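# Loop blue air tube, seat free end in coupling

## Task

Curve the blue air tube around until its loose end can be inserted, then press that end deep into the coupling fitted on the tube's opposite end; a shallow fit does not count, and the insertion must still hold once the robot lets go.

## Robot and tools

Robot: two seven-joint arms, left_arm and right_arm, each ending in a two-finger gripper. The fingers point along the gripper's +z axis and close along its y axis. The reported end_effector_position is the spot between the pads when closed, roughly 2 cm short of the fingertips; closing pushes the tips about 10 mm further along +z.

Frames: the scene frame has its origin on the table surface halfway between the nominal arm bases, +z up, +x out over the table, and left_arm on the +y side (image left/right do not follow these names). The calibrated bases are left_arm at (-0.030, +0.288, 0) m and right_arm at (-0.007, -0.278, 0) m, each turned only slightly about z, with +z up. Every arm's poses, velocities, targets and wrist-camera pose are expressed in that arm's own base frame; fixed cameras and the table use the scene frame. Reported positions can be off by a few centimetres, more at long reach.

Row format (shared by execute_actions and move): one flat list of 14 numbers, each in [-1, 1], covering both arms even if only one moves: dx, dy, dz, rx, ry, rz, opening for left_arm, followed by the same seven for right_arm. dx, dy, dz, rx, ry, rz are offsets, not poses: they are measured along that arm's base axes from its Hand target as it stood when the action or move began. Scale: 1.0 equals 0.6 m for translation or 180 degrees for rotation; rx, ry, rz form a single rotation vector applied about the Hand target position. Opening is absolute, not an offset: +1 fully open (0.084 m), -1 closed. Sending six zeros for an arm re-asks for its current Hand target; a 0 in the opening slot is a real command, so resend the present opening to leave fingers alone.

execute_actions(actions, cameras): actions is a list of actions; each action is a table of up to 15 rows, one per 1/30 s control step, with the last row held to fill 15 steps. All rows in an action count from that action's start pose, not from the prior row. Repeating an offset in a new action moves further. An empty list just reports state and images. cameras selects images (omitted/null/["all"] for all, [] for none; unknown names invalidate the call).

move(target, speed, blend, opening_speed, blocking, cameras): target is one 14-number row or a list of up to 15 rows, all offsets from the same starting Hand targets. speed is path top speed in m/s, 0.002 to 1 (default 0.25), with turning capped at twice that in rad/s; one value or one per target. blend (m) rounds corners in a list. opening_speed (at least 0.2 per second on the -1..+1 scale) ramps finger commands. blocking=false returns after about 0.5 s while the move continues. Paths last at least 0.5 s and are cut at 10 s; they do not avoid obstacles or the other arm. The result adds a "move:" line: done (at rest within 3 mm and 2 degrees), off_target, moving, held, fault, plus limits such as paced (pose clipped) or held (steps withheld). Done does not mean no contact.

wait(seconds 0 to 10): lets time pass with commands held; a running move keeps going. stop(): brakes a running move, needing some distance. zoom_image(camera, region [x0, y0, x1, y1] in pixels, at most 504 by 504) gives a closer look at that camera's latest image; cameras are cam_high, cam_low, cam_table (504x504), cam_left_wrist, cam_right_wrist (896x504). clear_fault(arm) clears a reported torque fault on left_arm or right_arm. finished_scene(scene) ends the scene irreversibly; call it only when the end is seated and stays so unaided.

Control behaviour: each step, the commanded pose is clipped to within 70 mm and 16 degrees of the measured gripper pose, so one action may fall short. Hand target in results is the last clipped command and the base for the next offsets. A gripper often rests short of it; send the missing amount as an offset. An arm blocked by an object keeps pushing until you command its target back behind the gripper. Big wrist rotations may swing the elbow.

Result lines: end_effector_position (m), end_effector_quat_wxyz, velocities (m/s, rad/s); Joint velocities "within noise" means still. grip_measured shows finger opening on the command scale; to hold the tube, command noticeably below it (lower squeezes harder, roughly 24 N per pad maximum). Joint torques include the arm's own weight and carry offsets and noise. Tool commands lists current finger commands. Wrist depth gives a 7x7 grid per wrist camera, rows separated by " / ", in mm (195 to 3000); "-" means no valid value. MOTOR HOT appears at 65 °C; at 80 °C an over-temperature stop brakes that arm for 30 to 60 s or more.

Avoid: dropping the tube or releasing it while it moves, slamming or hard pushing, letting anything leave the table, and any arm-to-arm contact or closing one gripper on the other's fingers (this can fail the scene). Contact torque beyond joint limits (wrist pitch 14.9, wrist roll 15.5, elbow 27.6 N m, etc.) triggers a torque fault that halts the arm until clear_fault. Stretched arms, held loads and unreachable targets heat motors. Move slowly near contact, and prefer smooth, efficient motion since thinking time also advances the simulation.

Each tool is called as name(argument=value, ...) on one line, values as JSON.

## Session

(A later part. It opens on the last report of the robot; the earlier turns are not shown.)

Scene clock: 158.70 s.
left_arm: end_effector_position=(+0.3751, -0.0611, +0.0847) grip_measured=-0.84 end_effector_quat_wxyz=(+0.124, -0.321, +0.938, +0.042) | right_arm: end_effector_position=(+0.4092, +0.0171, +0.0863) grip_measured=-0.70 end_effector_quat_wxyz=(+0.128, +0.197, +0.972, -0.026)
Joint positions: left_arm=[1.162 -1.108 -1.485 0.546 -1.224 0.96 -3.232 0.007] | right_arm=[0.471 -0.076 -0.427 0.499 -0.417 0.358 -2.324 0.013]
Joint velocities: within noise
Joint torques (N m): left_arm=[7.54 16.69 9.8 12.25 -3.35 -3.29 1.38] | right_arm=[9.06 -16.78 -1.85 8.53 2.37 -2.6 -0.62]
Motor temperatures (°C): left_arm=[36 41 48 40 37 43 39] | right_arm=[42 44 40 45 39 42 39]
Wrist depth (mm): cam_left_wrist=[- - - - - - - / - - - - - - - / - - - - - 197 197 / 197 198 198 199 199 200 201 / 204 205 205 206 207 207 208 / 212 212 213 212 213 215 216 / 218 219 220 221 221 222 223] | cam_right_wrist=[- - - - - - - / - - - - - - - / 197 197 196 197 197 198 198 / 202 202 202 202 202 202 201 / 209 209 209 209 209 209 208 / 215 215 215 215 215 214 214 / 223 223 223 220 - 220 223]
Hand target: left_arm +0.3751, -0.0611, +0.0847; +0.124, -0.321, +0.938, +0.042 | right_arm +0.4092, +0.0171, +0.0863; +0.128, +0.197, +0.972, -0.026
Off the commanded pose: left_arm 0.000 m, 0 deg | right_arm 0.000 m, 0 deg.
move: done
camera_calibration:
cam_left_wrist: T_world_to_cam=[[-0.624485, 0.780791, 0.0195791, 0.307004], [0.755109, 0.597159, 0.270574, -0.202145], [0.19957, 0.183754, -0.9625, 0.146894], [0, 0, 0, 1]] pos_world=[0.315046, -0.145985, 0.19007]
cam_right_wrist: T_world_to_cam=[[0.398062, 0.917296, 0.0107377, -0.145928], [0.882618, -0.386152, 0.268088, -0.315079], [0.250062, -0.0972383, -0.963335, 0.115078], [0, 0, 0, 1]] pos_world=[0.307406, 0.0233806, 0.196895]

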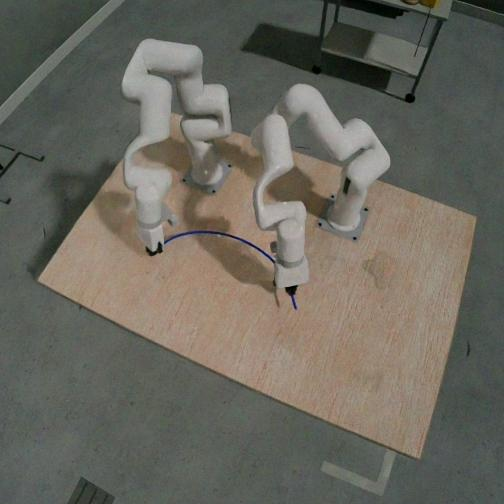

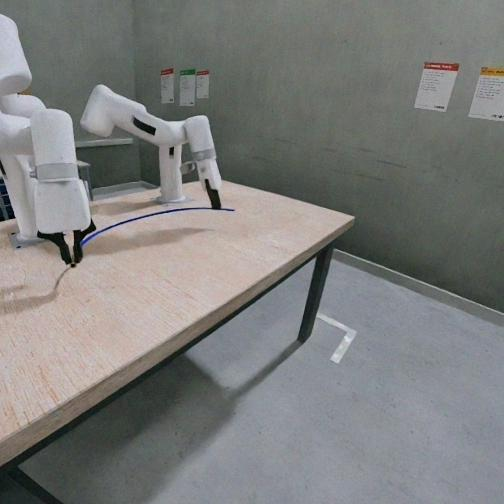

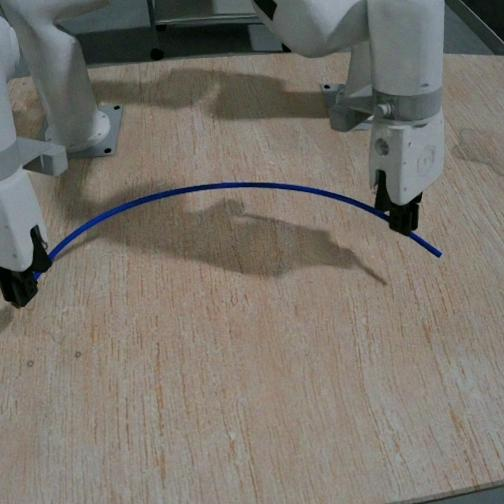

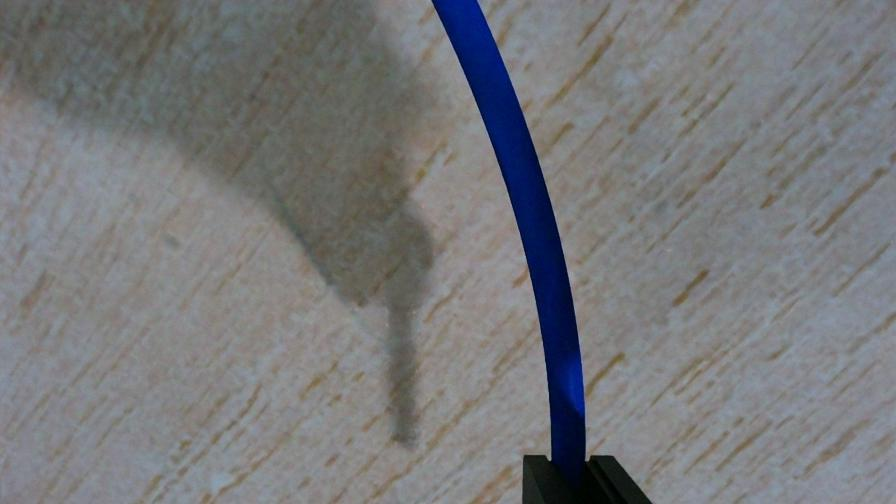

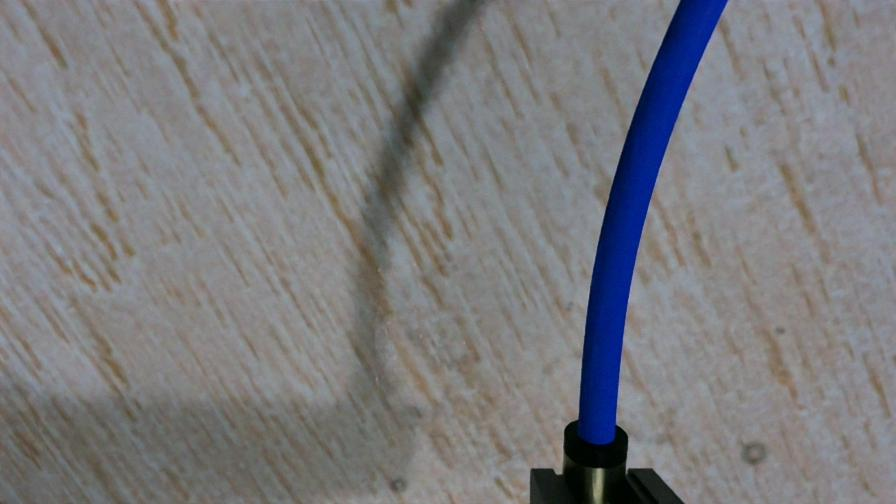

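move(target=[[0.0413,-0.0765,0,0,0,-0.1755,-1,-0.0023,0.0975,0,0,0,0.1577,-1],[0.078,-0.1607,0,0,0,-0.3509,-1,0.0002,0.2025,0,0,0,0.3154,-1],[0.1088,-0.2287,0,0,0,-0.5264,-1,0.0102,0.2913,0,0,0,0.4731,-1]], speed=0.12, blend=0.01)

Scene clock: 170.27 s.
left_arm: end_effector_position=(+0.4404, -0.1983, +0.0847) grip_measured=-0.84 end_effector_quat_wxyz=(+0.115, +0.473, +0.871, -0.063) | right_arm: end_effector_position=(+0.4153, +0.1919, +0.0863) grip_measured=-0.70 end_effector_quat_wxyz=(+0.112, -0.513, +0.849, +0.067)
Joint positions: left_arm=[1.426 -0.753 -1.718 0.867 -1.257 0.942 -1.665 0.007] | right_arm=[0.769 0.088 -0.365 0.698 0.458 0.45 -4.217 0.013]
Joint velocities: within noise
Joint torques (N m): left_arm=[7.74 21.03 8.86 18.52 3.62 0.02 1.63] | right_arm=[-9.96 -7.98 1.2 14.79 2.13 -0.74 -0.93]
Motor temperatures (°C): left_arm=[36 41 48 42 37 43 39] | right_arm=[42 44 40 45 39 42 39]
Wrist depth (mm): cam_left_wrist=[- - - - - - - / - - - - - - - / - - - - 196 196 196 / 198 198 198 199 199 200 200 / 205 205 206 206 205 206 207 / 213 213 213 214 214 214 215 / 219 219 220 220 219 221 222] | cam_right_wrist=[- - - - - - - / - - - - - - - / 198 198 198 198 196 197 197 / 201 201 201 202 203 202 202 / 208 208 208 209 207 209 209 / 214 214 214 214 215 215 215 / 222 222 223 220 - 221 223]
Hand target: left_arm +0.4404, -0.1983, +0.0847; +0.115, +0.473, +0.871, -0.063 | right_arm +0.4153, +0.1919, +0.0863; +0.112, -0.513, +0.849, +0.067
Off the commanded pose: left_arm 0.000 m, 0 deg | right_arm 0.000 m, 0 deg.
move: done
camera_calibration:
cam_left_wrist: T_world_to_cam=[[0.829806, 0.557708, 0.019586, -0.229746], [0.532598, -0.801947, 0.270592, -0.348967], [0.166618, -0.214108, -0.962495, 0.0946936], [0, 0, 0, 1]] pos_world=[0.360726, -0.131447, 0.19007]
cam_right_wrist: T_world_to_cam=[[-0.880417, 0.47408, 0.0107101, 0.307369], [0.459283, 0.846881, 0.268052, -0.313827], [0.118008, 0.240917, -0.963345, 0.120481], [0, 0, 0, 1]] pos_world=[0.400531, 0.0910309, 0.196895]

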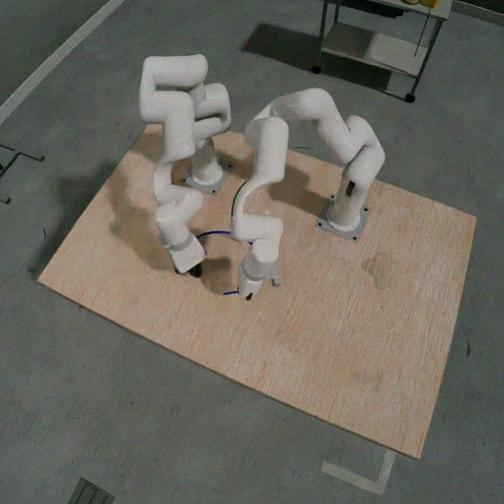

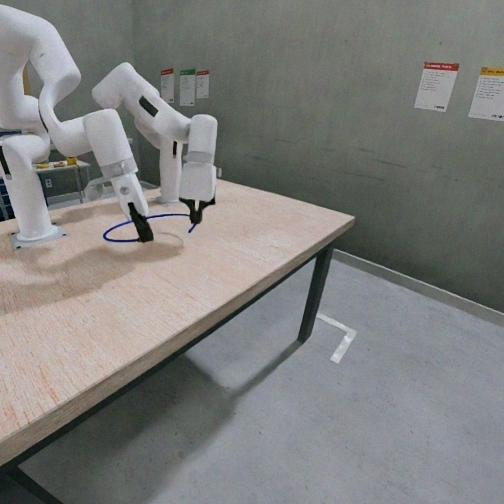

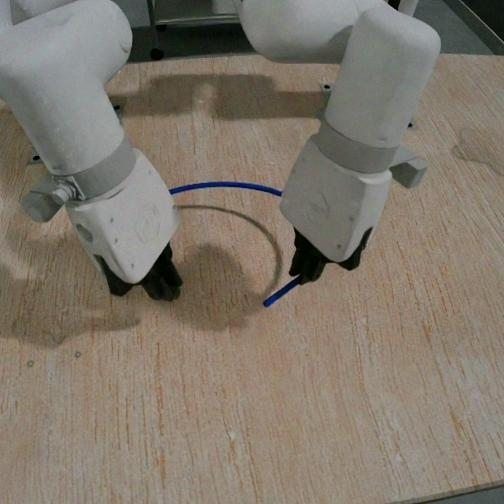

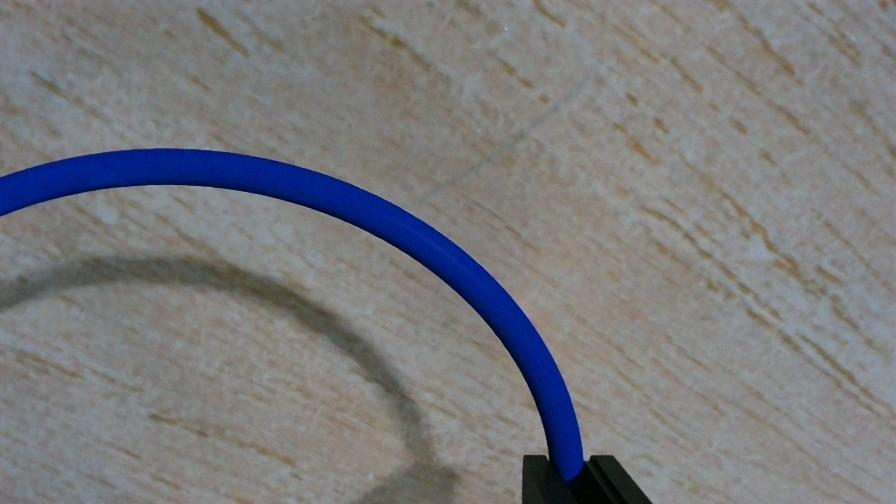

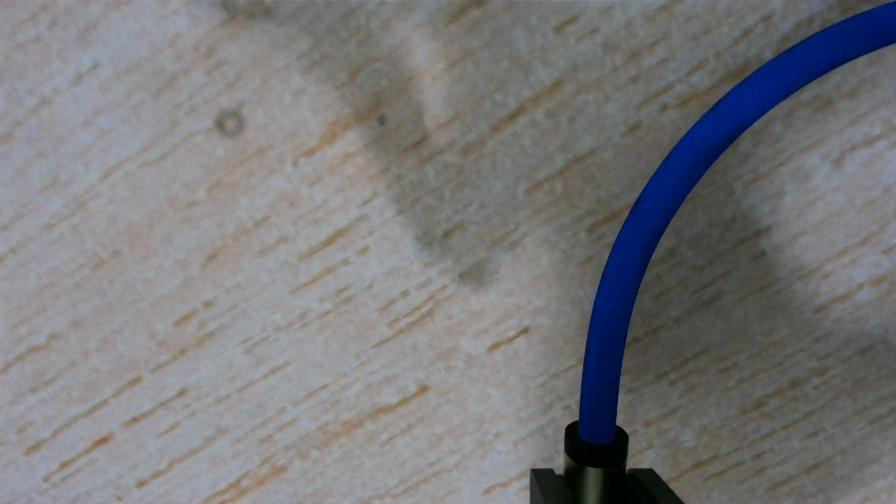

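move(target=[0.025,-0.0268,0,0,0,-0.1755,-1,0.015,0.0477,0,0,0,0.1577,-1], speed=0.12)

zoom_image(camera="cam_table", region=[160, 200, 340, 380])

zoom_image(camera="cam_low", region=[90, 170, 220, 300])

zoom_image(camera="cam_high", region=[170, 220, 290, 340])

Scene clock: 177.57 s.
left_arm: end_effector_position=(+0.4554, -0.2144, +0.0847) grip_measured=-0.84 end_effector_quat_wxyz=(+0.094, +0.692, +0.710, -0.092) | right_arm: end_effector_position=(+0.4243, +0.2205, +0.0863) grip_measured=-0.70 end_effector_quat_wxyz=(-0.092, +0.705, -0.697, -0.093)
Joint positions: left_arm=[1.639 -0.716 -1.857 1.035 -1.141 1.074 -1.195 0.007] | right_arm=[0.711 0.192 -0.308 0.868 0.511 0.644 -4.718 0.013]
Joint velocities: within noise
Joint torques (N m): left_arm=[7.65 20.18 8.39 19.72 3.81 0.01 1.63] | right_arm=[-10.29 -10.33 0.33 15.04 2.14 -0.49 -0.87]
Motor temperatures (°C): left_arm=[36 41 47 43 37 42 39] | right_arm=[42 44 40 46 39 42 39]
Wrist depth (mm): cam_left_wrist=[- - - - - - - / - - - - - - - / - - - - - 195 196 / 198 198 196 199 199 199 199 / 205 205 206 206 204 206 206 / 211 211 213 213 214 214 214 / 219 219 220 220 218 221 221] | cam_right_wrist=[- - - - - - - / - - - - - - - / 197 198 198 198 196 197 197 / 201 201 201 201 201 202 202 / 208 208 209 207 207 209 209 / 214 214 214 215 214 215 215 / 222 222 223 221 - 221 223]
Hand target: left_arm +0.4554, -0.2144, +0.0847; +0.094, +0.692, +0.710, -0.092 | right_arm +0.4243, +0.2205, +0.0863; -0.092, +0.705, -0.697, -0.093
Off the commanded pose: left_arm 0.000 m, 0 deg | right_arm 0.000 m, 0 deg.
move: done
camera_calibration:
cam_left_wrist: T_world_to_cam=[[0.998986, 0.0405322, 0.0195987, -0.421152], [0.0337259, -0.962093, 0.270629, -0.176995], [0.0298249, -0.269693, -0.962484, 0.139135], [0, 0, 0, 1]] pos_world=[0.422545, -0.115692, 0.19007]
cam_right_wrist: T_world_to_cam=[[-0.999942, -0.00147697, 0.0106963, 0.45734], [0.00144406, 0.96341, 0.268028, -0.173597], [-0.0107008, 0.268028, -0.963352, 0.161268], [0, 0, 0, 1]] pos_world=[0.459289, 0.124696, 0.196995]

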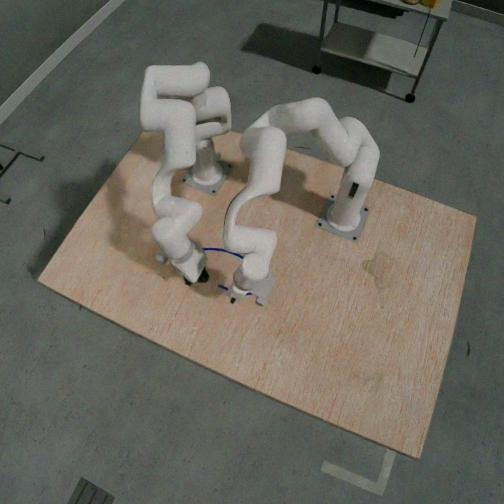

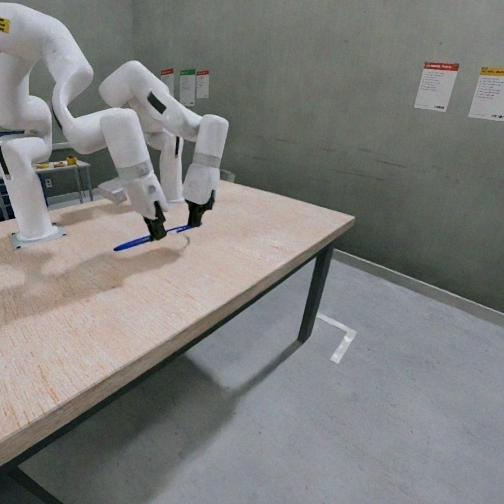

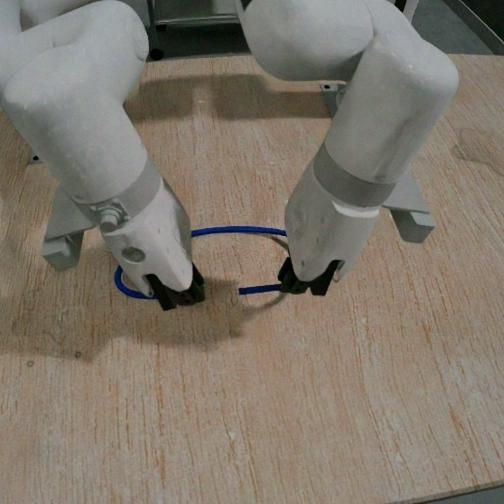

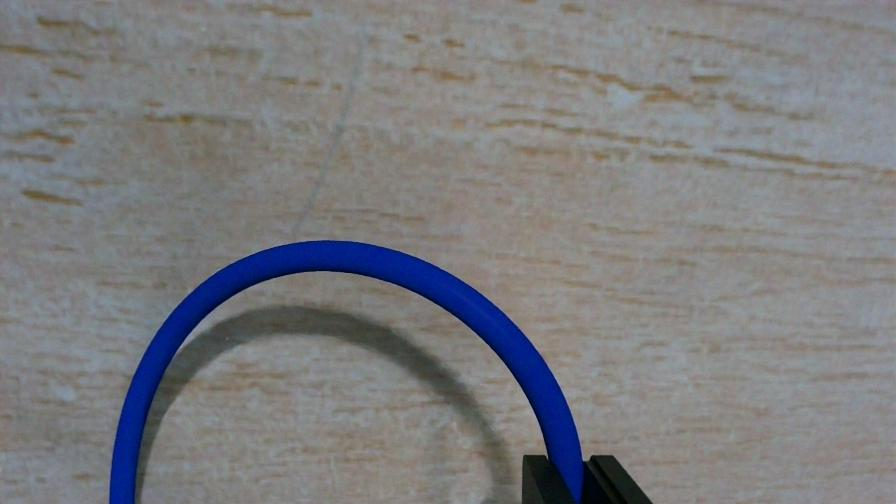

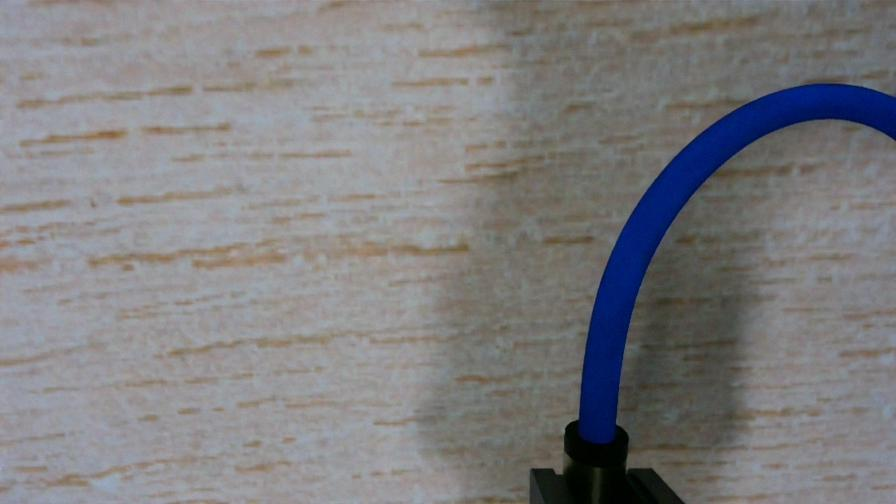

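Scaled by 2.800 from the camera's 504x504 image, which has a finer 720x720 frame.

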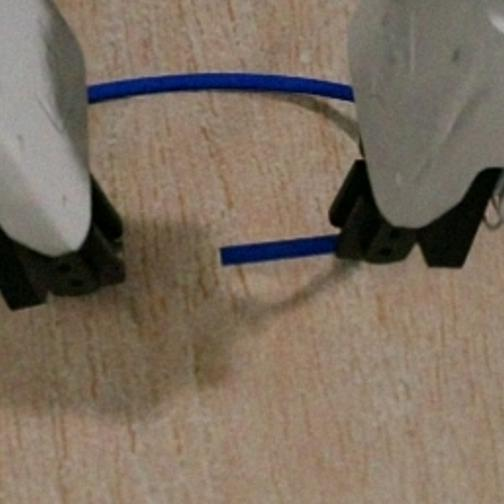

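Scaled by 3.877 from the camera's 504x504 image, which has a finer 720x720 frame.

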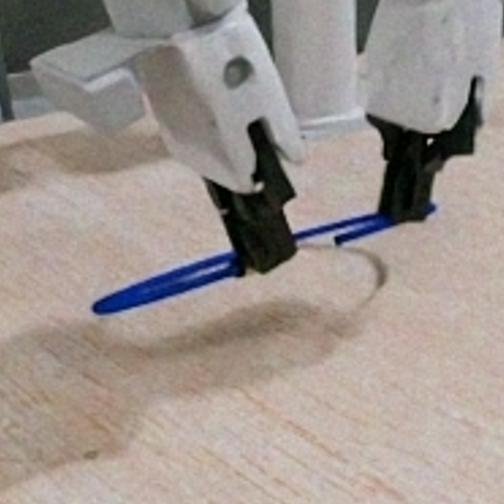

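Scaled by 4.200 from the camera's 504x504 image, which has a finer 720x720 frame.

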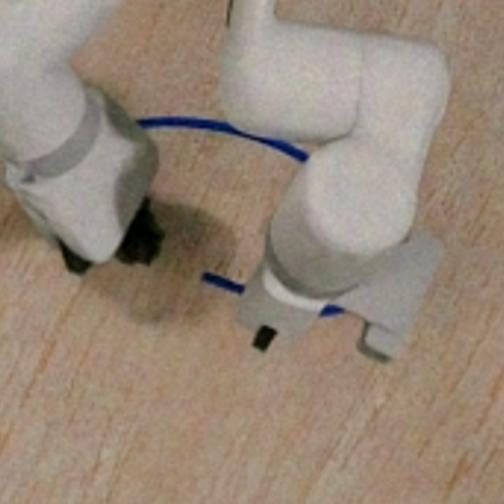

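zoom_image(camera="cam_table", region=[150, 260, 230, 320])

zoom_image(camera="cam_low", region=[140, 190, 220, 250])

zoom_image(camera="cam_high", region=[180, 255, 240, 305])

Scaled by 6.300 from the camera's 504x504 image, which has a finer 720x720 frame.

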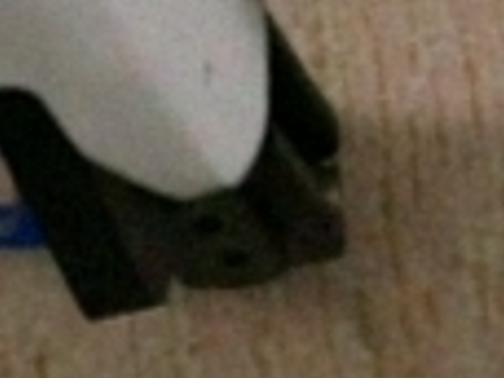

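Scaled by 6.300 from the camera's 504x504 image, which has a finer 720x720 frame.

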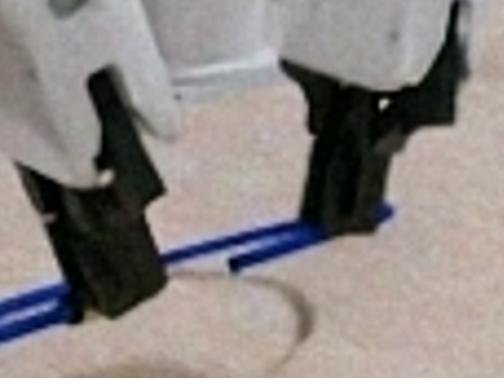

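Scaled by 8.400 from the camera's 504x504 image, which has a finer 720x720 frame.

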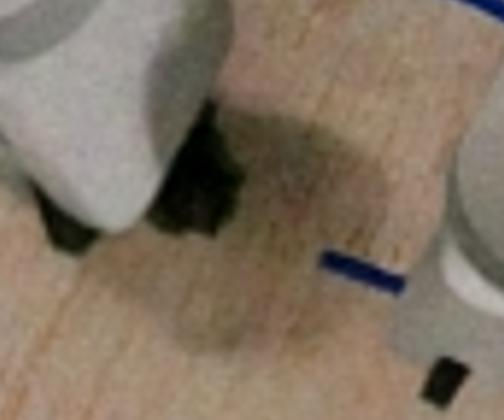

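move(target=[[0,0,0.2,0.002,-0.08,0,-1,0,0,0.2,0.001,-0.08,0,-1],[0,0,0.22,0.006,-0.25,0,-1,0,0,0.22,0.003,-0.25,0,-1]], speed=0.1, blend=0.01)

zoom_image(camera="cam_table", region=[160, 200, 340, 380])

zoom_image(camera="cam_low", region=[90, 150, 220, 280])

zoom_image(camera="cam_high", region=[170, 220, 290, 340])

Scene clock: 209.40 s.
left_arm: end_effector_position=(+0.4554, -0.2144, +0.2167) grip_measured=-0.84 end_effector_quat_wxyz=(+0.352, +0.676, +0.621, +0.187) | right_arm: end_effector_position=(+0.4243, +0.2205, +0.2183) grip_measured=-0.71 end_effector_quat_wxyz=(-0.355, +0.687, -0.608, +0.181)
Joint positions: left_arm=[0.847 -0.758 -1.363 0.658 -1.721 0.421 -0.726 0.007] | right_arm=[-0.013 -0.289 0.428 0.399 -0.38 -0.17 -3.98 0.013]
Joint velocities: within noise
Joint torques (N m): left_arm=[-6.35 2.35 7.52 12.09 -2.77 -3.02 1.42] | right_arm=[-9.64 -14.51 -0.07 9.9 2.94 -3.14 0.75]
Motor temperatures (°C): left_arm=[36 41 47 45 37 42 39] | right_arm=[42 44 40 47 39 42 39]
Wrist depth (mm): cam_left_wrist=[232 260 300 365 1729 2198 2475 / 237 265 309 367 1790 2334 2522 / 242 274 317 384 1890 1770 1690 / 246 279 324 415 1901 1735 1551 / 252 288 334 426 2007 1788 1618 / 257 294 351 448 2205 - 2799 / 262 300 353 462 2379 - 2825] | cam_right_wrist=[1377 1578 1718 406 359 310 273 / 1459 2183 1761 418 367 316 277 / 2512 2335 1854 429 378 324 283 / 2509 2415 1917 444 386 330 288 / 2653 2698 1988 456 399 338 294 / 2744 2818 2071 473 408 345 299 / 2761 - 2148 486 400 355 307]
Hand target: left_arm +0.4554, -0.2144, +0.2167; +0.352, +0.676, +0.621, +0.187 | right_arm +0.4243, +0.2205, +0.2183; -0.355, +0.686, -0.608, +0.181
Off the commanded pose: left_arm 0.000 m, 0 deg | right_arm 0.000 m, 0 deg.
move: done
camera_calibration:
cam_left_wrist: T_world_to_cam=[[0.692259, 0.0330391, 0.720893, -0.437663], [-0.160769, -0.966786, 0.198692, -0.109579], [0.703513, -0.253444, -0.663954, -0.101751], [0, 0, 0, 1]] pos_world=[0.356942, -0.117268, 0.269722]
cam_right_wrist: T_world_to_cam=[[-0.715024, 0.00172747, -0.699098, 0.489289], [-0.192217, 0.96097, 0.198971, -0.111167], [0.672156, 0.276647, -0.686784, -0.0635843], [0, 0, 0, 1]] pos_world=[0.371224, 0.123573, 0.320511]

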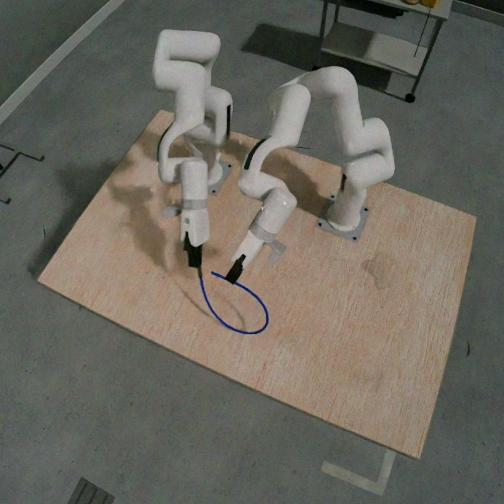

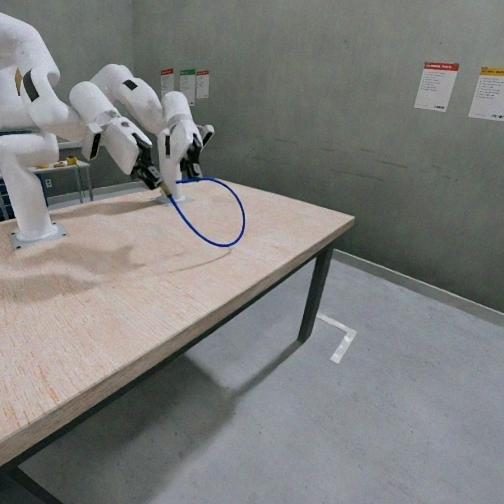

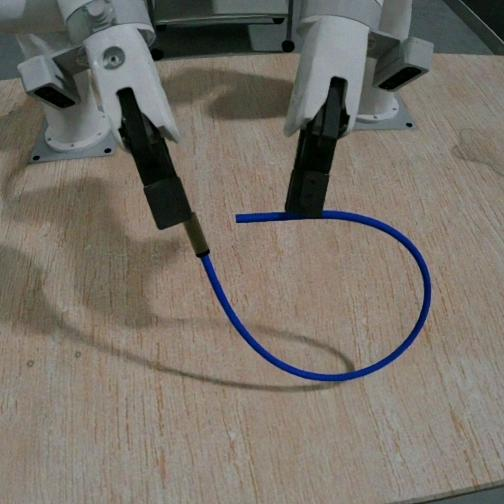

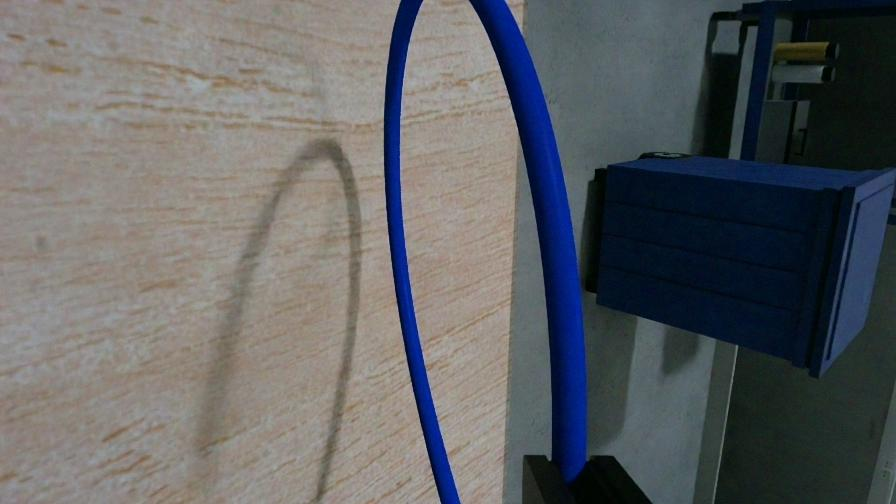

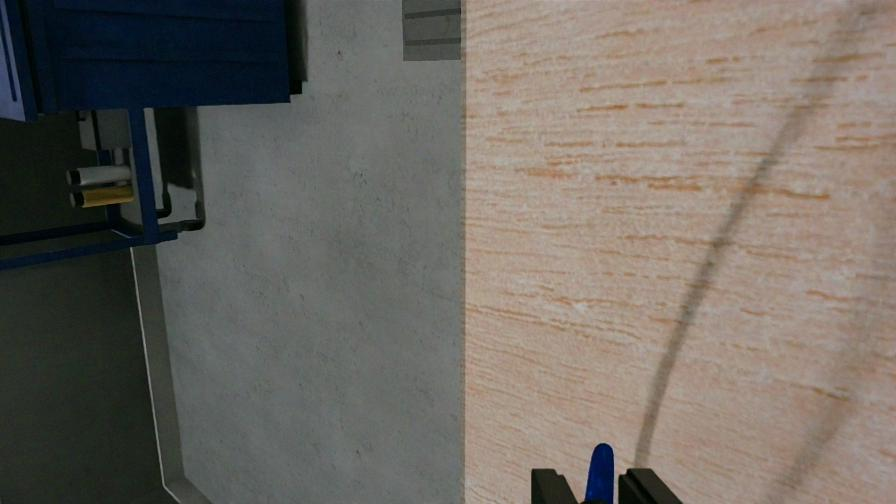

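Scaled by 2.800 from the camera's 504x504 image, which has a finer 720x720 frame.

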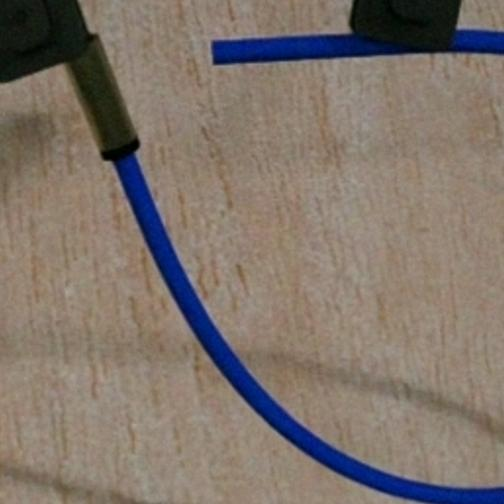

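Scaled by 3.877 from the camera's 504x504 image, which has a finer 720x720 frame.

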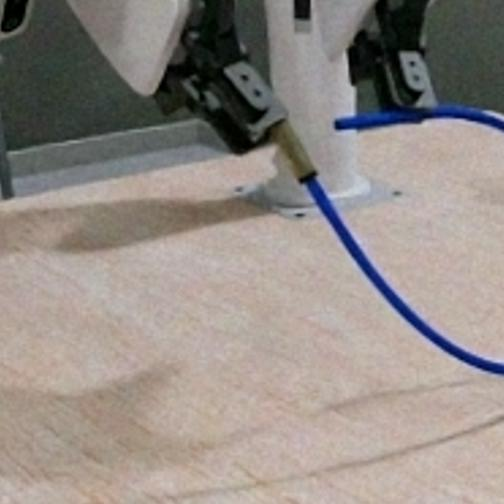

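Scaled by 4.200 from the camera's 504x504 image, which has a finer 720x720 frame.

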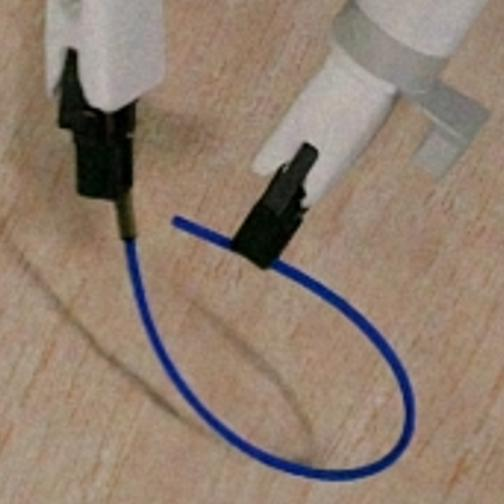

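move(target=[0,0,0,-0.006,0.25,0,-1,0,0,0,-0.003,0.25,0,-1], speed=0.12, cameras=["cam_high","cam_low","cam_table"])

Scene clock: 266.93 s.
left_arm: end_effector_position=(+0.4554, -0.2144, +0.2167) grip_measured=-0.84 end_effector_quat_wxyz=(+0.094, +0.692, +0.710, -0.092) | right_arm: end_effector_position=(+0.4243, +0.2205, +0.2183) grip_measured=-0.71 end_effector_quat_wxyz=(-0.092, +0.705, -0.697, -0.093)
Joint positions: left_arm=[1.442 -0.547 -1.558 1.157 -0.86 1.261 -1.4 0.007] | right_arm=[0.686 -0.037 -0.304 1.01 0.283 0.968 -4.495 0.013]
Joint velocities: within noise
Joint torques (N m): left_arm=[7.14 18.55 6.52 23.83 3.3 0.06 -1.08] | right_arm=[-9.57 -8.64 -2.02 17.58 2.6 -0.67 -0.7]
Motor temperatures (°C): left_arm=[36 41 46 45 37 43 39] | right_arm=[42 44 40 46 39 43 39]
Wrist depth (mm): cam_left_wrist=[305 305 306 306 307 307 308 / 315 315 316 314 315 317 318 / 326 326 327 328 327 329 329 / 334 335 335 336 336 337 338 / 347 347 348 348 349 350 351 / 360 359 360 362 362 359 363 / 372 372 371 369 374 374 375] | cam_right_wrist=[310 310 310 310 311 311 311 / 318 318 318 318 319 319 319 / 328 329 328 328 329 330 329 / 337 336 338 338 338 338 338 / 349 349 349 350 350 350 351 / 359 359 360 360 360 361 361 / 369 373 370 369 366 374 374]
Hand target: left_arm +0.4554, -0.2144, +0.2167; +0.094, +0.692, +0.710, -0.092 | right_arm +0.4243, +0.2205, +0.2183; -0.092, +0.705, -0.697, -0.093
Off the commanded pose: left_arm 0.000 m, 0 deg | right_arm 0.000 m, 0 deg.
move: done
Images, in order (width x height): cam_high 504x504, cam_low 504x504, cam_table 504x504.

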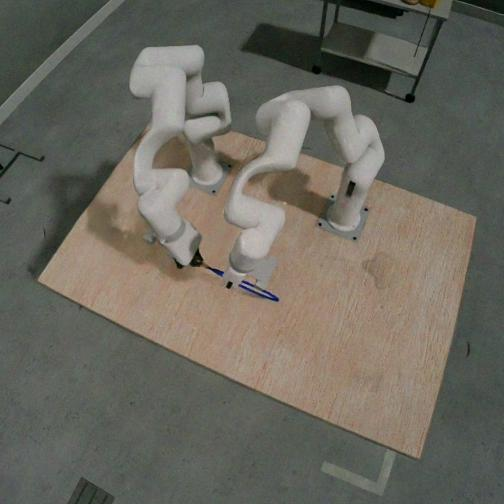

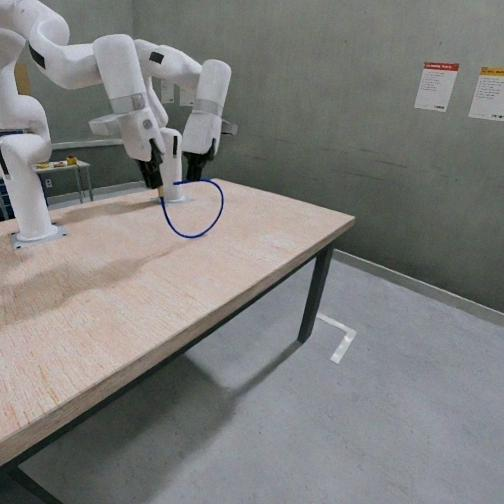

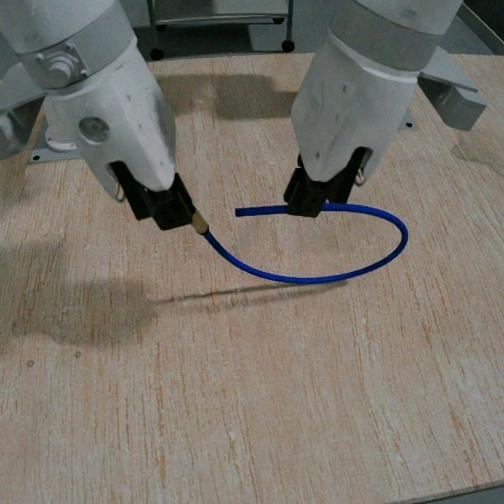

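move(target=[[-0.025,0.0268,0,0,0,-0.1755,-1,-0.015,-0.0477,0,0,0,-0.1577,-1],[-0.0558,0.0948,-0.05,0,0,-0.351,-1,-0.025,-0.1365,-0.05,0,0,-0.3154,-1],[-0.0925,0.179,-0.1,0,0,-0.5265,-1,-0.0275,-0.2415,-0.1,0,0,-0.4731,-1]], speed=0.12, blend=0.01)

Scene clock: 287.23 s.
left_arm: end_effector_position=(+0.3999, -0.1070, +0.1567) grip_measured=-0.84 end_effector_quat_wxyz=(-0.004, +0.991, -0.029, -0.131) | right_arm: end_effector_position=(+0.4078, +0.0756, +0.1583) grip_measured=-1.00 end_effector_quat_wxyz=(+0.130, -0.048, +0.990, +0.006)
Joint positions: left_arm=[1.693 -0.314 -1.844 1.063 -0.334 1.268 0.083 0.007] | right_arm=[0.336 -0.26 -0.149 0.547 -0.12 0.547 -2.956 0]
Joint velocities: within noise
Joint torques (N m): left_arm=[-7.1 18.89 7.29 16.11 3.75 -2.44 1.57] | right_arm=[-9.89 -4.19 2.68 10.19 -1.86 -2.68 0.84]
Motor temperatures (°C): left_arm=[36 41 45 47 37 42 39] | right_arm=[42 44 40 48 39 43 39]
Wrist depth (mm): cam_left_wrist=[248 248 248 249 249 250 250 / 256 256 257 255 258 258 258 / 265 265 266 266 267 268 266 / 272 273 273 273 274 275 275 / 282 283 283 282 285 285 286 / 293 294 295 296 293 297 297 / 302 304 304 302 305 306 307] | cam_right_wrist=[254 254 254 254 254 254 254 / 260 260 260 260 260 260 260 / 269 269 269 266 269 269 269 / 276 276 276 276 276 276 276 / 285 286 286 286 286 286 286 / 293 293 293 294 294 294 294 / 304 305 305 302 302 305 305]
Hand target: left_arm +0.3999, -0.1070, +0.1567; -0.004, +0.991, -0.029, -0.131 | right_arm +0.4078, +0.0756, +0.1583; +0.130, -0.048, +0.990, +0.006
Off the commanded pose: left_arm 0.000 m, 0 deg | right_arm 0.000 m, 0 deg.
move: done
camera_calibration:
cam_left_wrist: T_world_to_cam=[[-0.0428026, -0.998892, 0.0195764, -0.066115], [-0.961563, 0.0465066, 0.270616, 0.414546], [-0.271227, -0.0072409, -0.962488, 0.387494], [0, 0, 0, 1]] pos_world=[0.500881, -0.0825151, 0.26207]
cam_right_wrist: T_world_to_cam=[[-0.0860361, 0.996234, 0.0107138, -0.00832315], [0.960067, 0.0800296, 0.268081, -0.377408], [0.266214, 0.0333506, -0.963337, 0.174009], [0, 0, 0, 1]] pos_world=[0.315297, 0.0326923, 0.268895]

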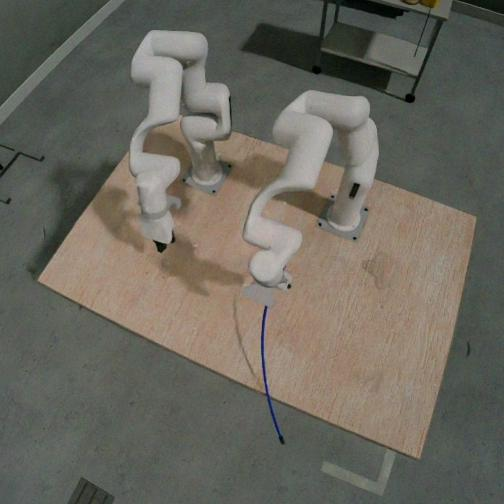

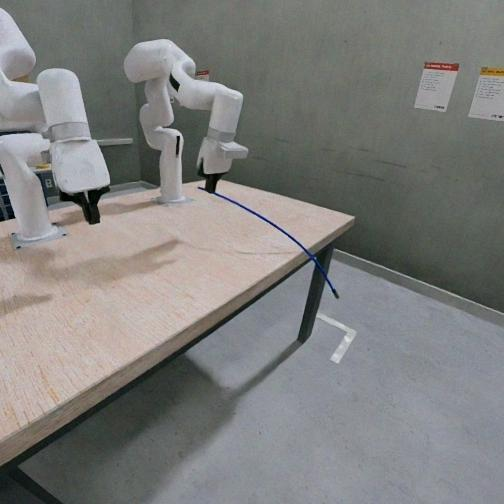

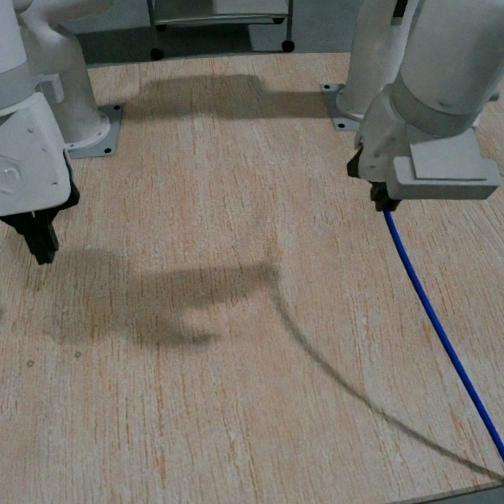

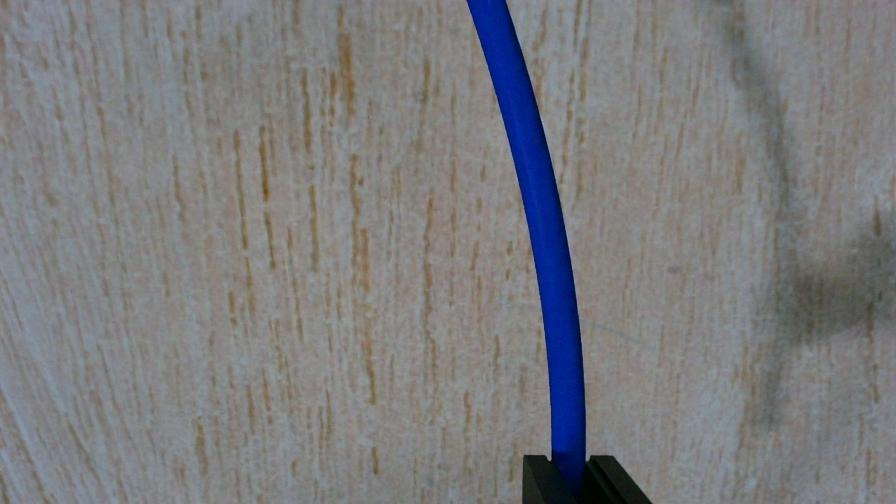

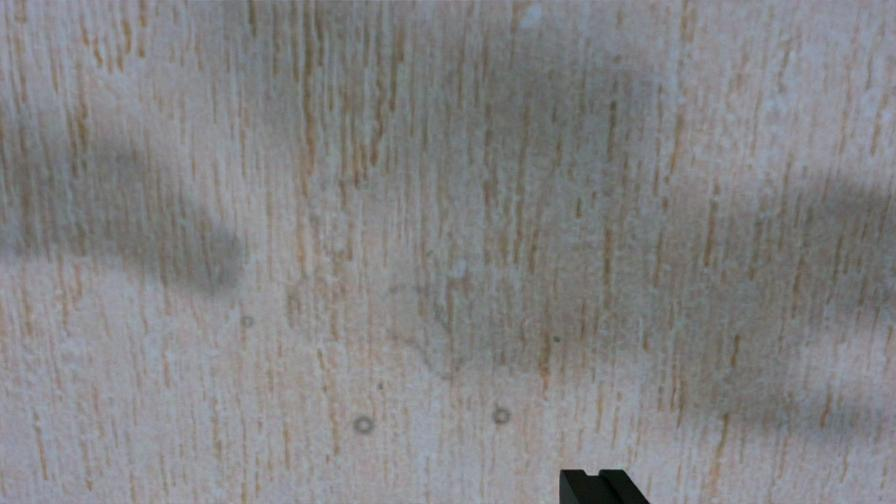

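move(target=[0,0,0.3,0,0,0,-1,-0.3,-0.2,0.2,0,0,0,0], speed=0.15, cameras=["cam_low","cam_high"])

Scene clock: 296.90 s.
left_arm: end_effector_position=(+0.3999, -0.1070, +0.3367) grip_measured=-0.84 end_effector_quat_wxyz=(-0.004, +0.991, -0.029, -0.131) | right_arm: end_effector_position=(+0.2278, -0.0444, +0.2783) grip_measured=-0.01 end_effector_quat_wxyz=(+0.130, -0.048, +0.990, +0.006)
Joint positions: left_arm=[1.488 -0.097 -1.655 1.474 -0.123 1.728 -0.099 0.007] | right_arm=[0.116 -1.202 -0.243 0.397 -0.208 1.328 -3.217 0.044]
Joint velocities: within noise
Joint torques (N m): left_arm=[7.66 1.14 -0.71 26.59 -3.64 0.34 1.44] | right_arm=[-9.89 -3.29 1.43 16.95 -1.74 -0.82 -0.68]
Motor temperatures (°C): left_arm=[36 41 45 48 37 42 39] | right_arm=[42 44 40 47 39 43 39]
Wrist depth (mm): cam_left_wrist=[418 419 419 420 420 420 423 / 432 431 429 435 435 437 438 / 447 448 448 450 451 451 451 / 460 462 462 463 462 464 467 / 476 478 478 479 481 480 482 / 495 496 496 496 499 501 500 / 511 512 511 507 515 516 517] | cam_right_wrist=[367 367 367 368 368 368 369 / 376 376 376 376 377 377 378 / 389 389 389 389 389 389 390 / 399 399 400 400 400 399 401 / 414 413 413 413 414 414 414 / 424 425 425 425 426 426 425 / 440 436 436 437 438 438 441]
Hand target: left_arm +0.3999, -0.1070, +0.3367; -0.004, +0.991, -0.029, -0.131 | right_arm +0.2278, -0.0444, +0.2783; +0.130, -0.048, +0.990, +0.006
Off the commanded pose: left_arm 0.000 m, 0 deg | right_arm 0.000 m, 0 deg.
move: done
Images, in order (width x height): cam_high 504x504, cam_low 504x504.

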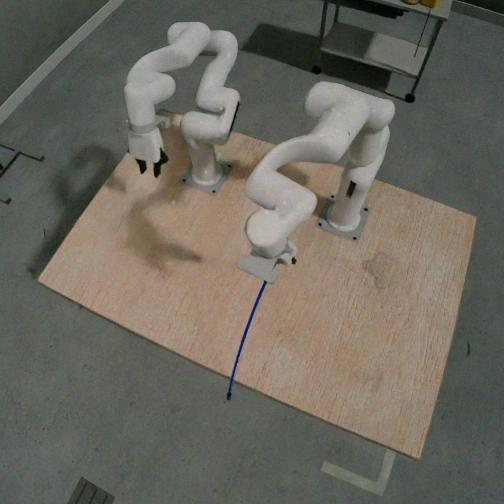

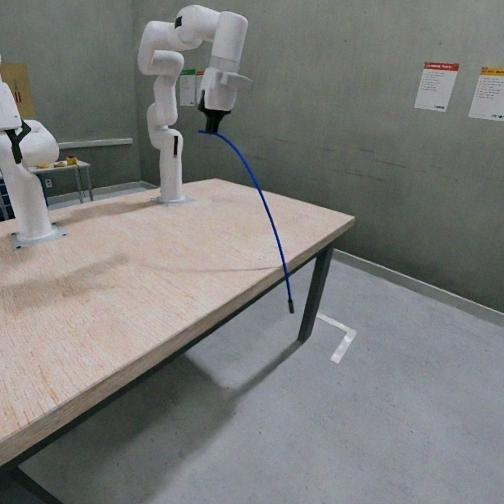

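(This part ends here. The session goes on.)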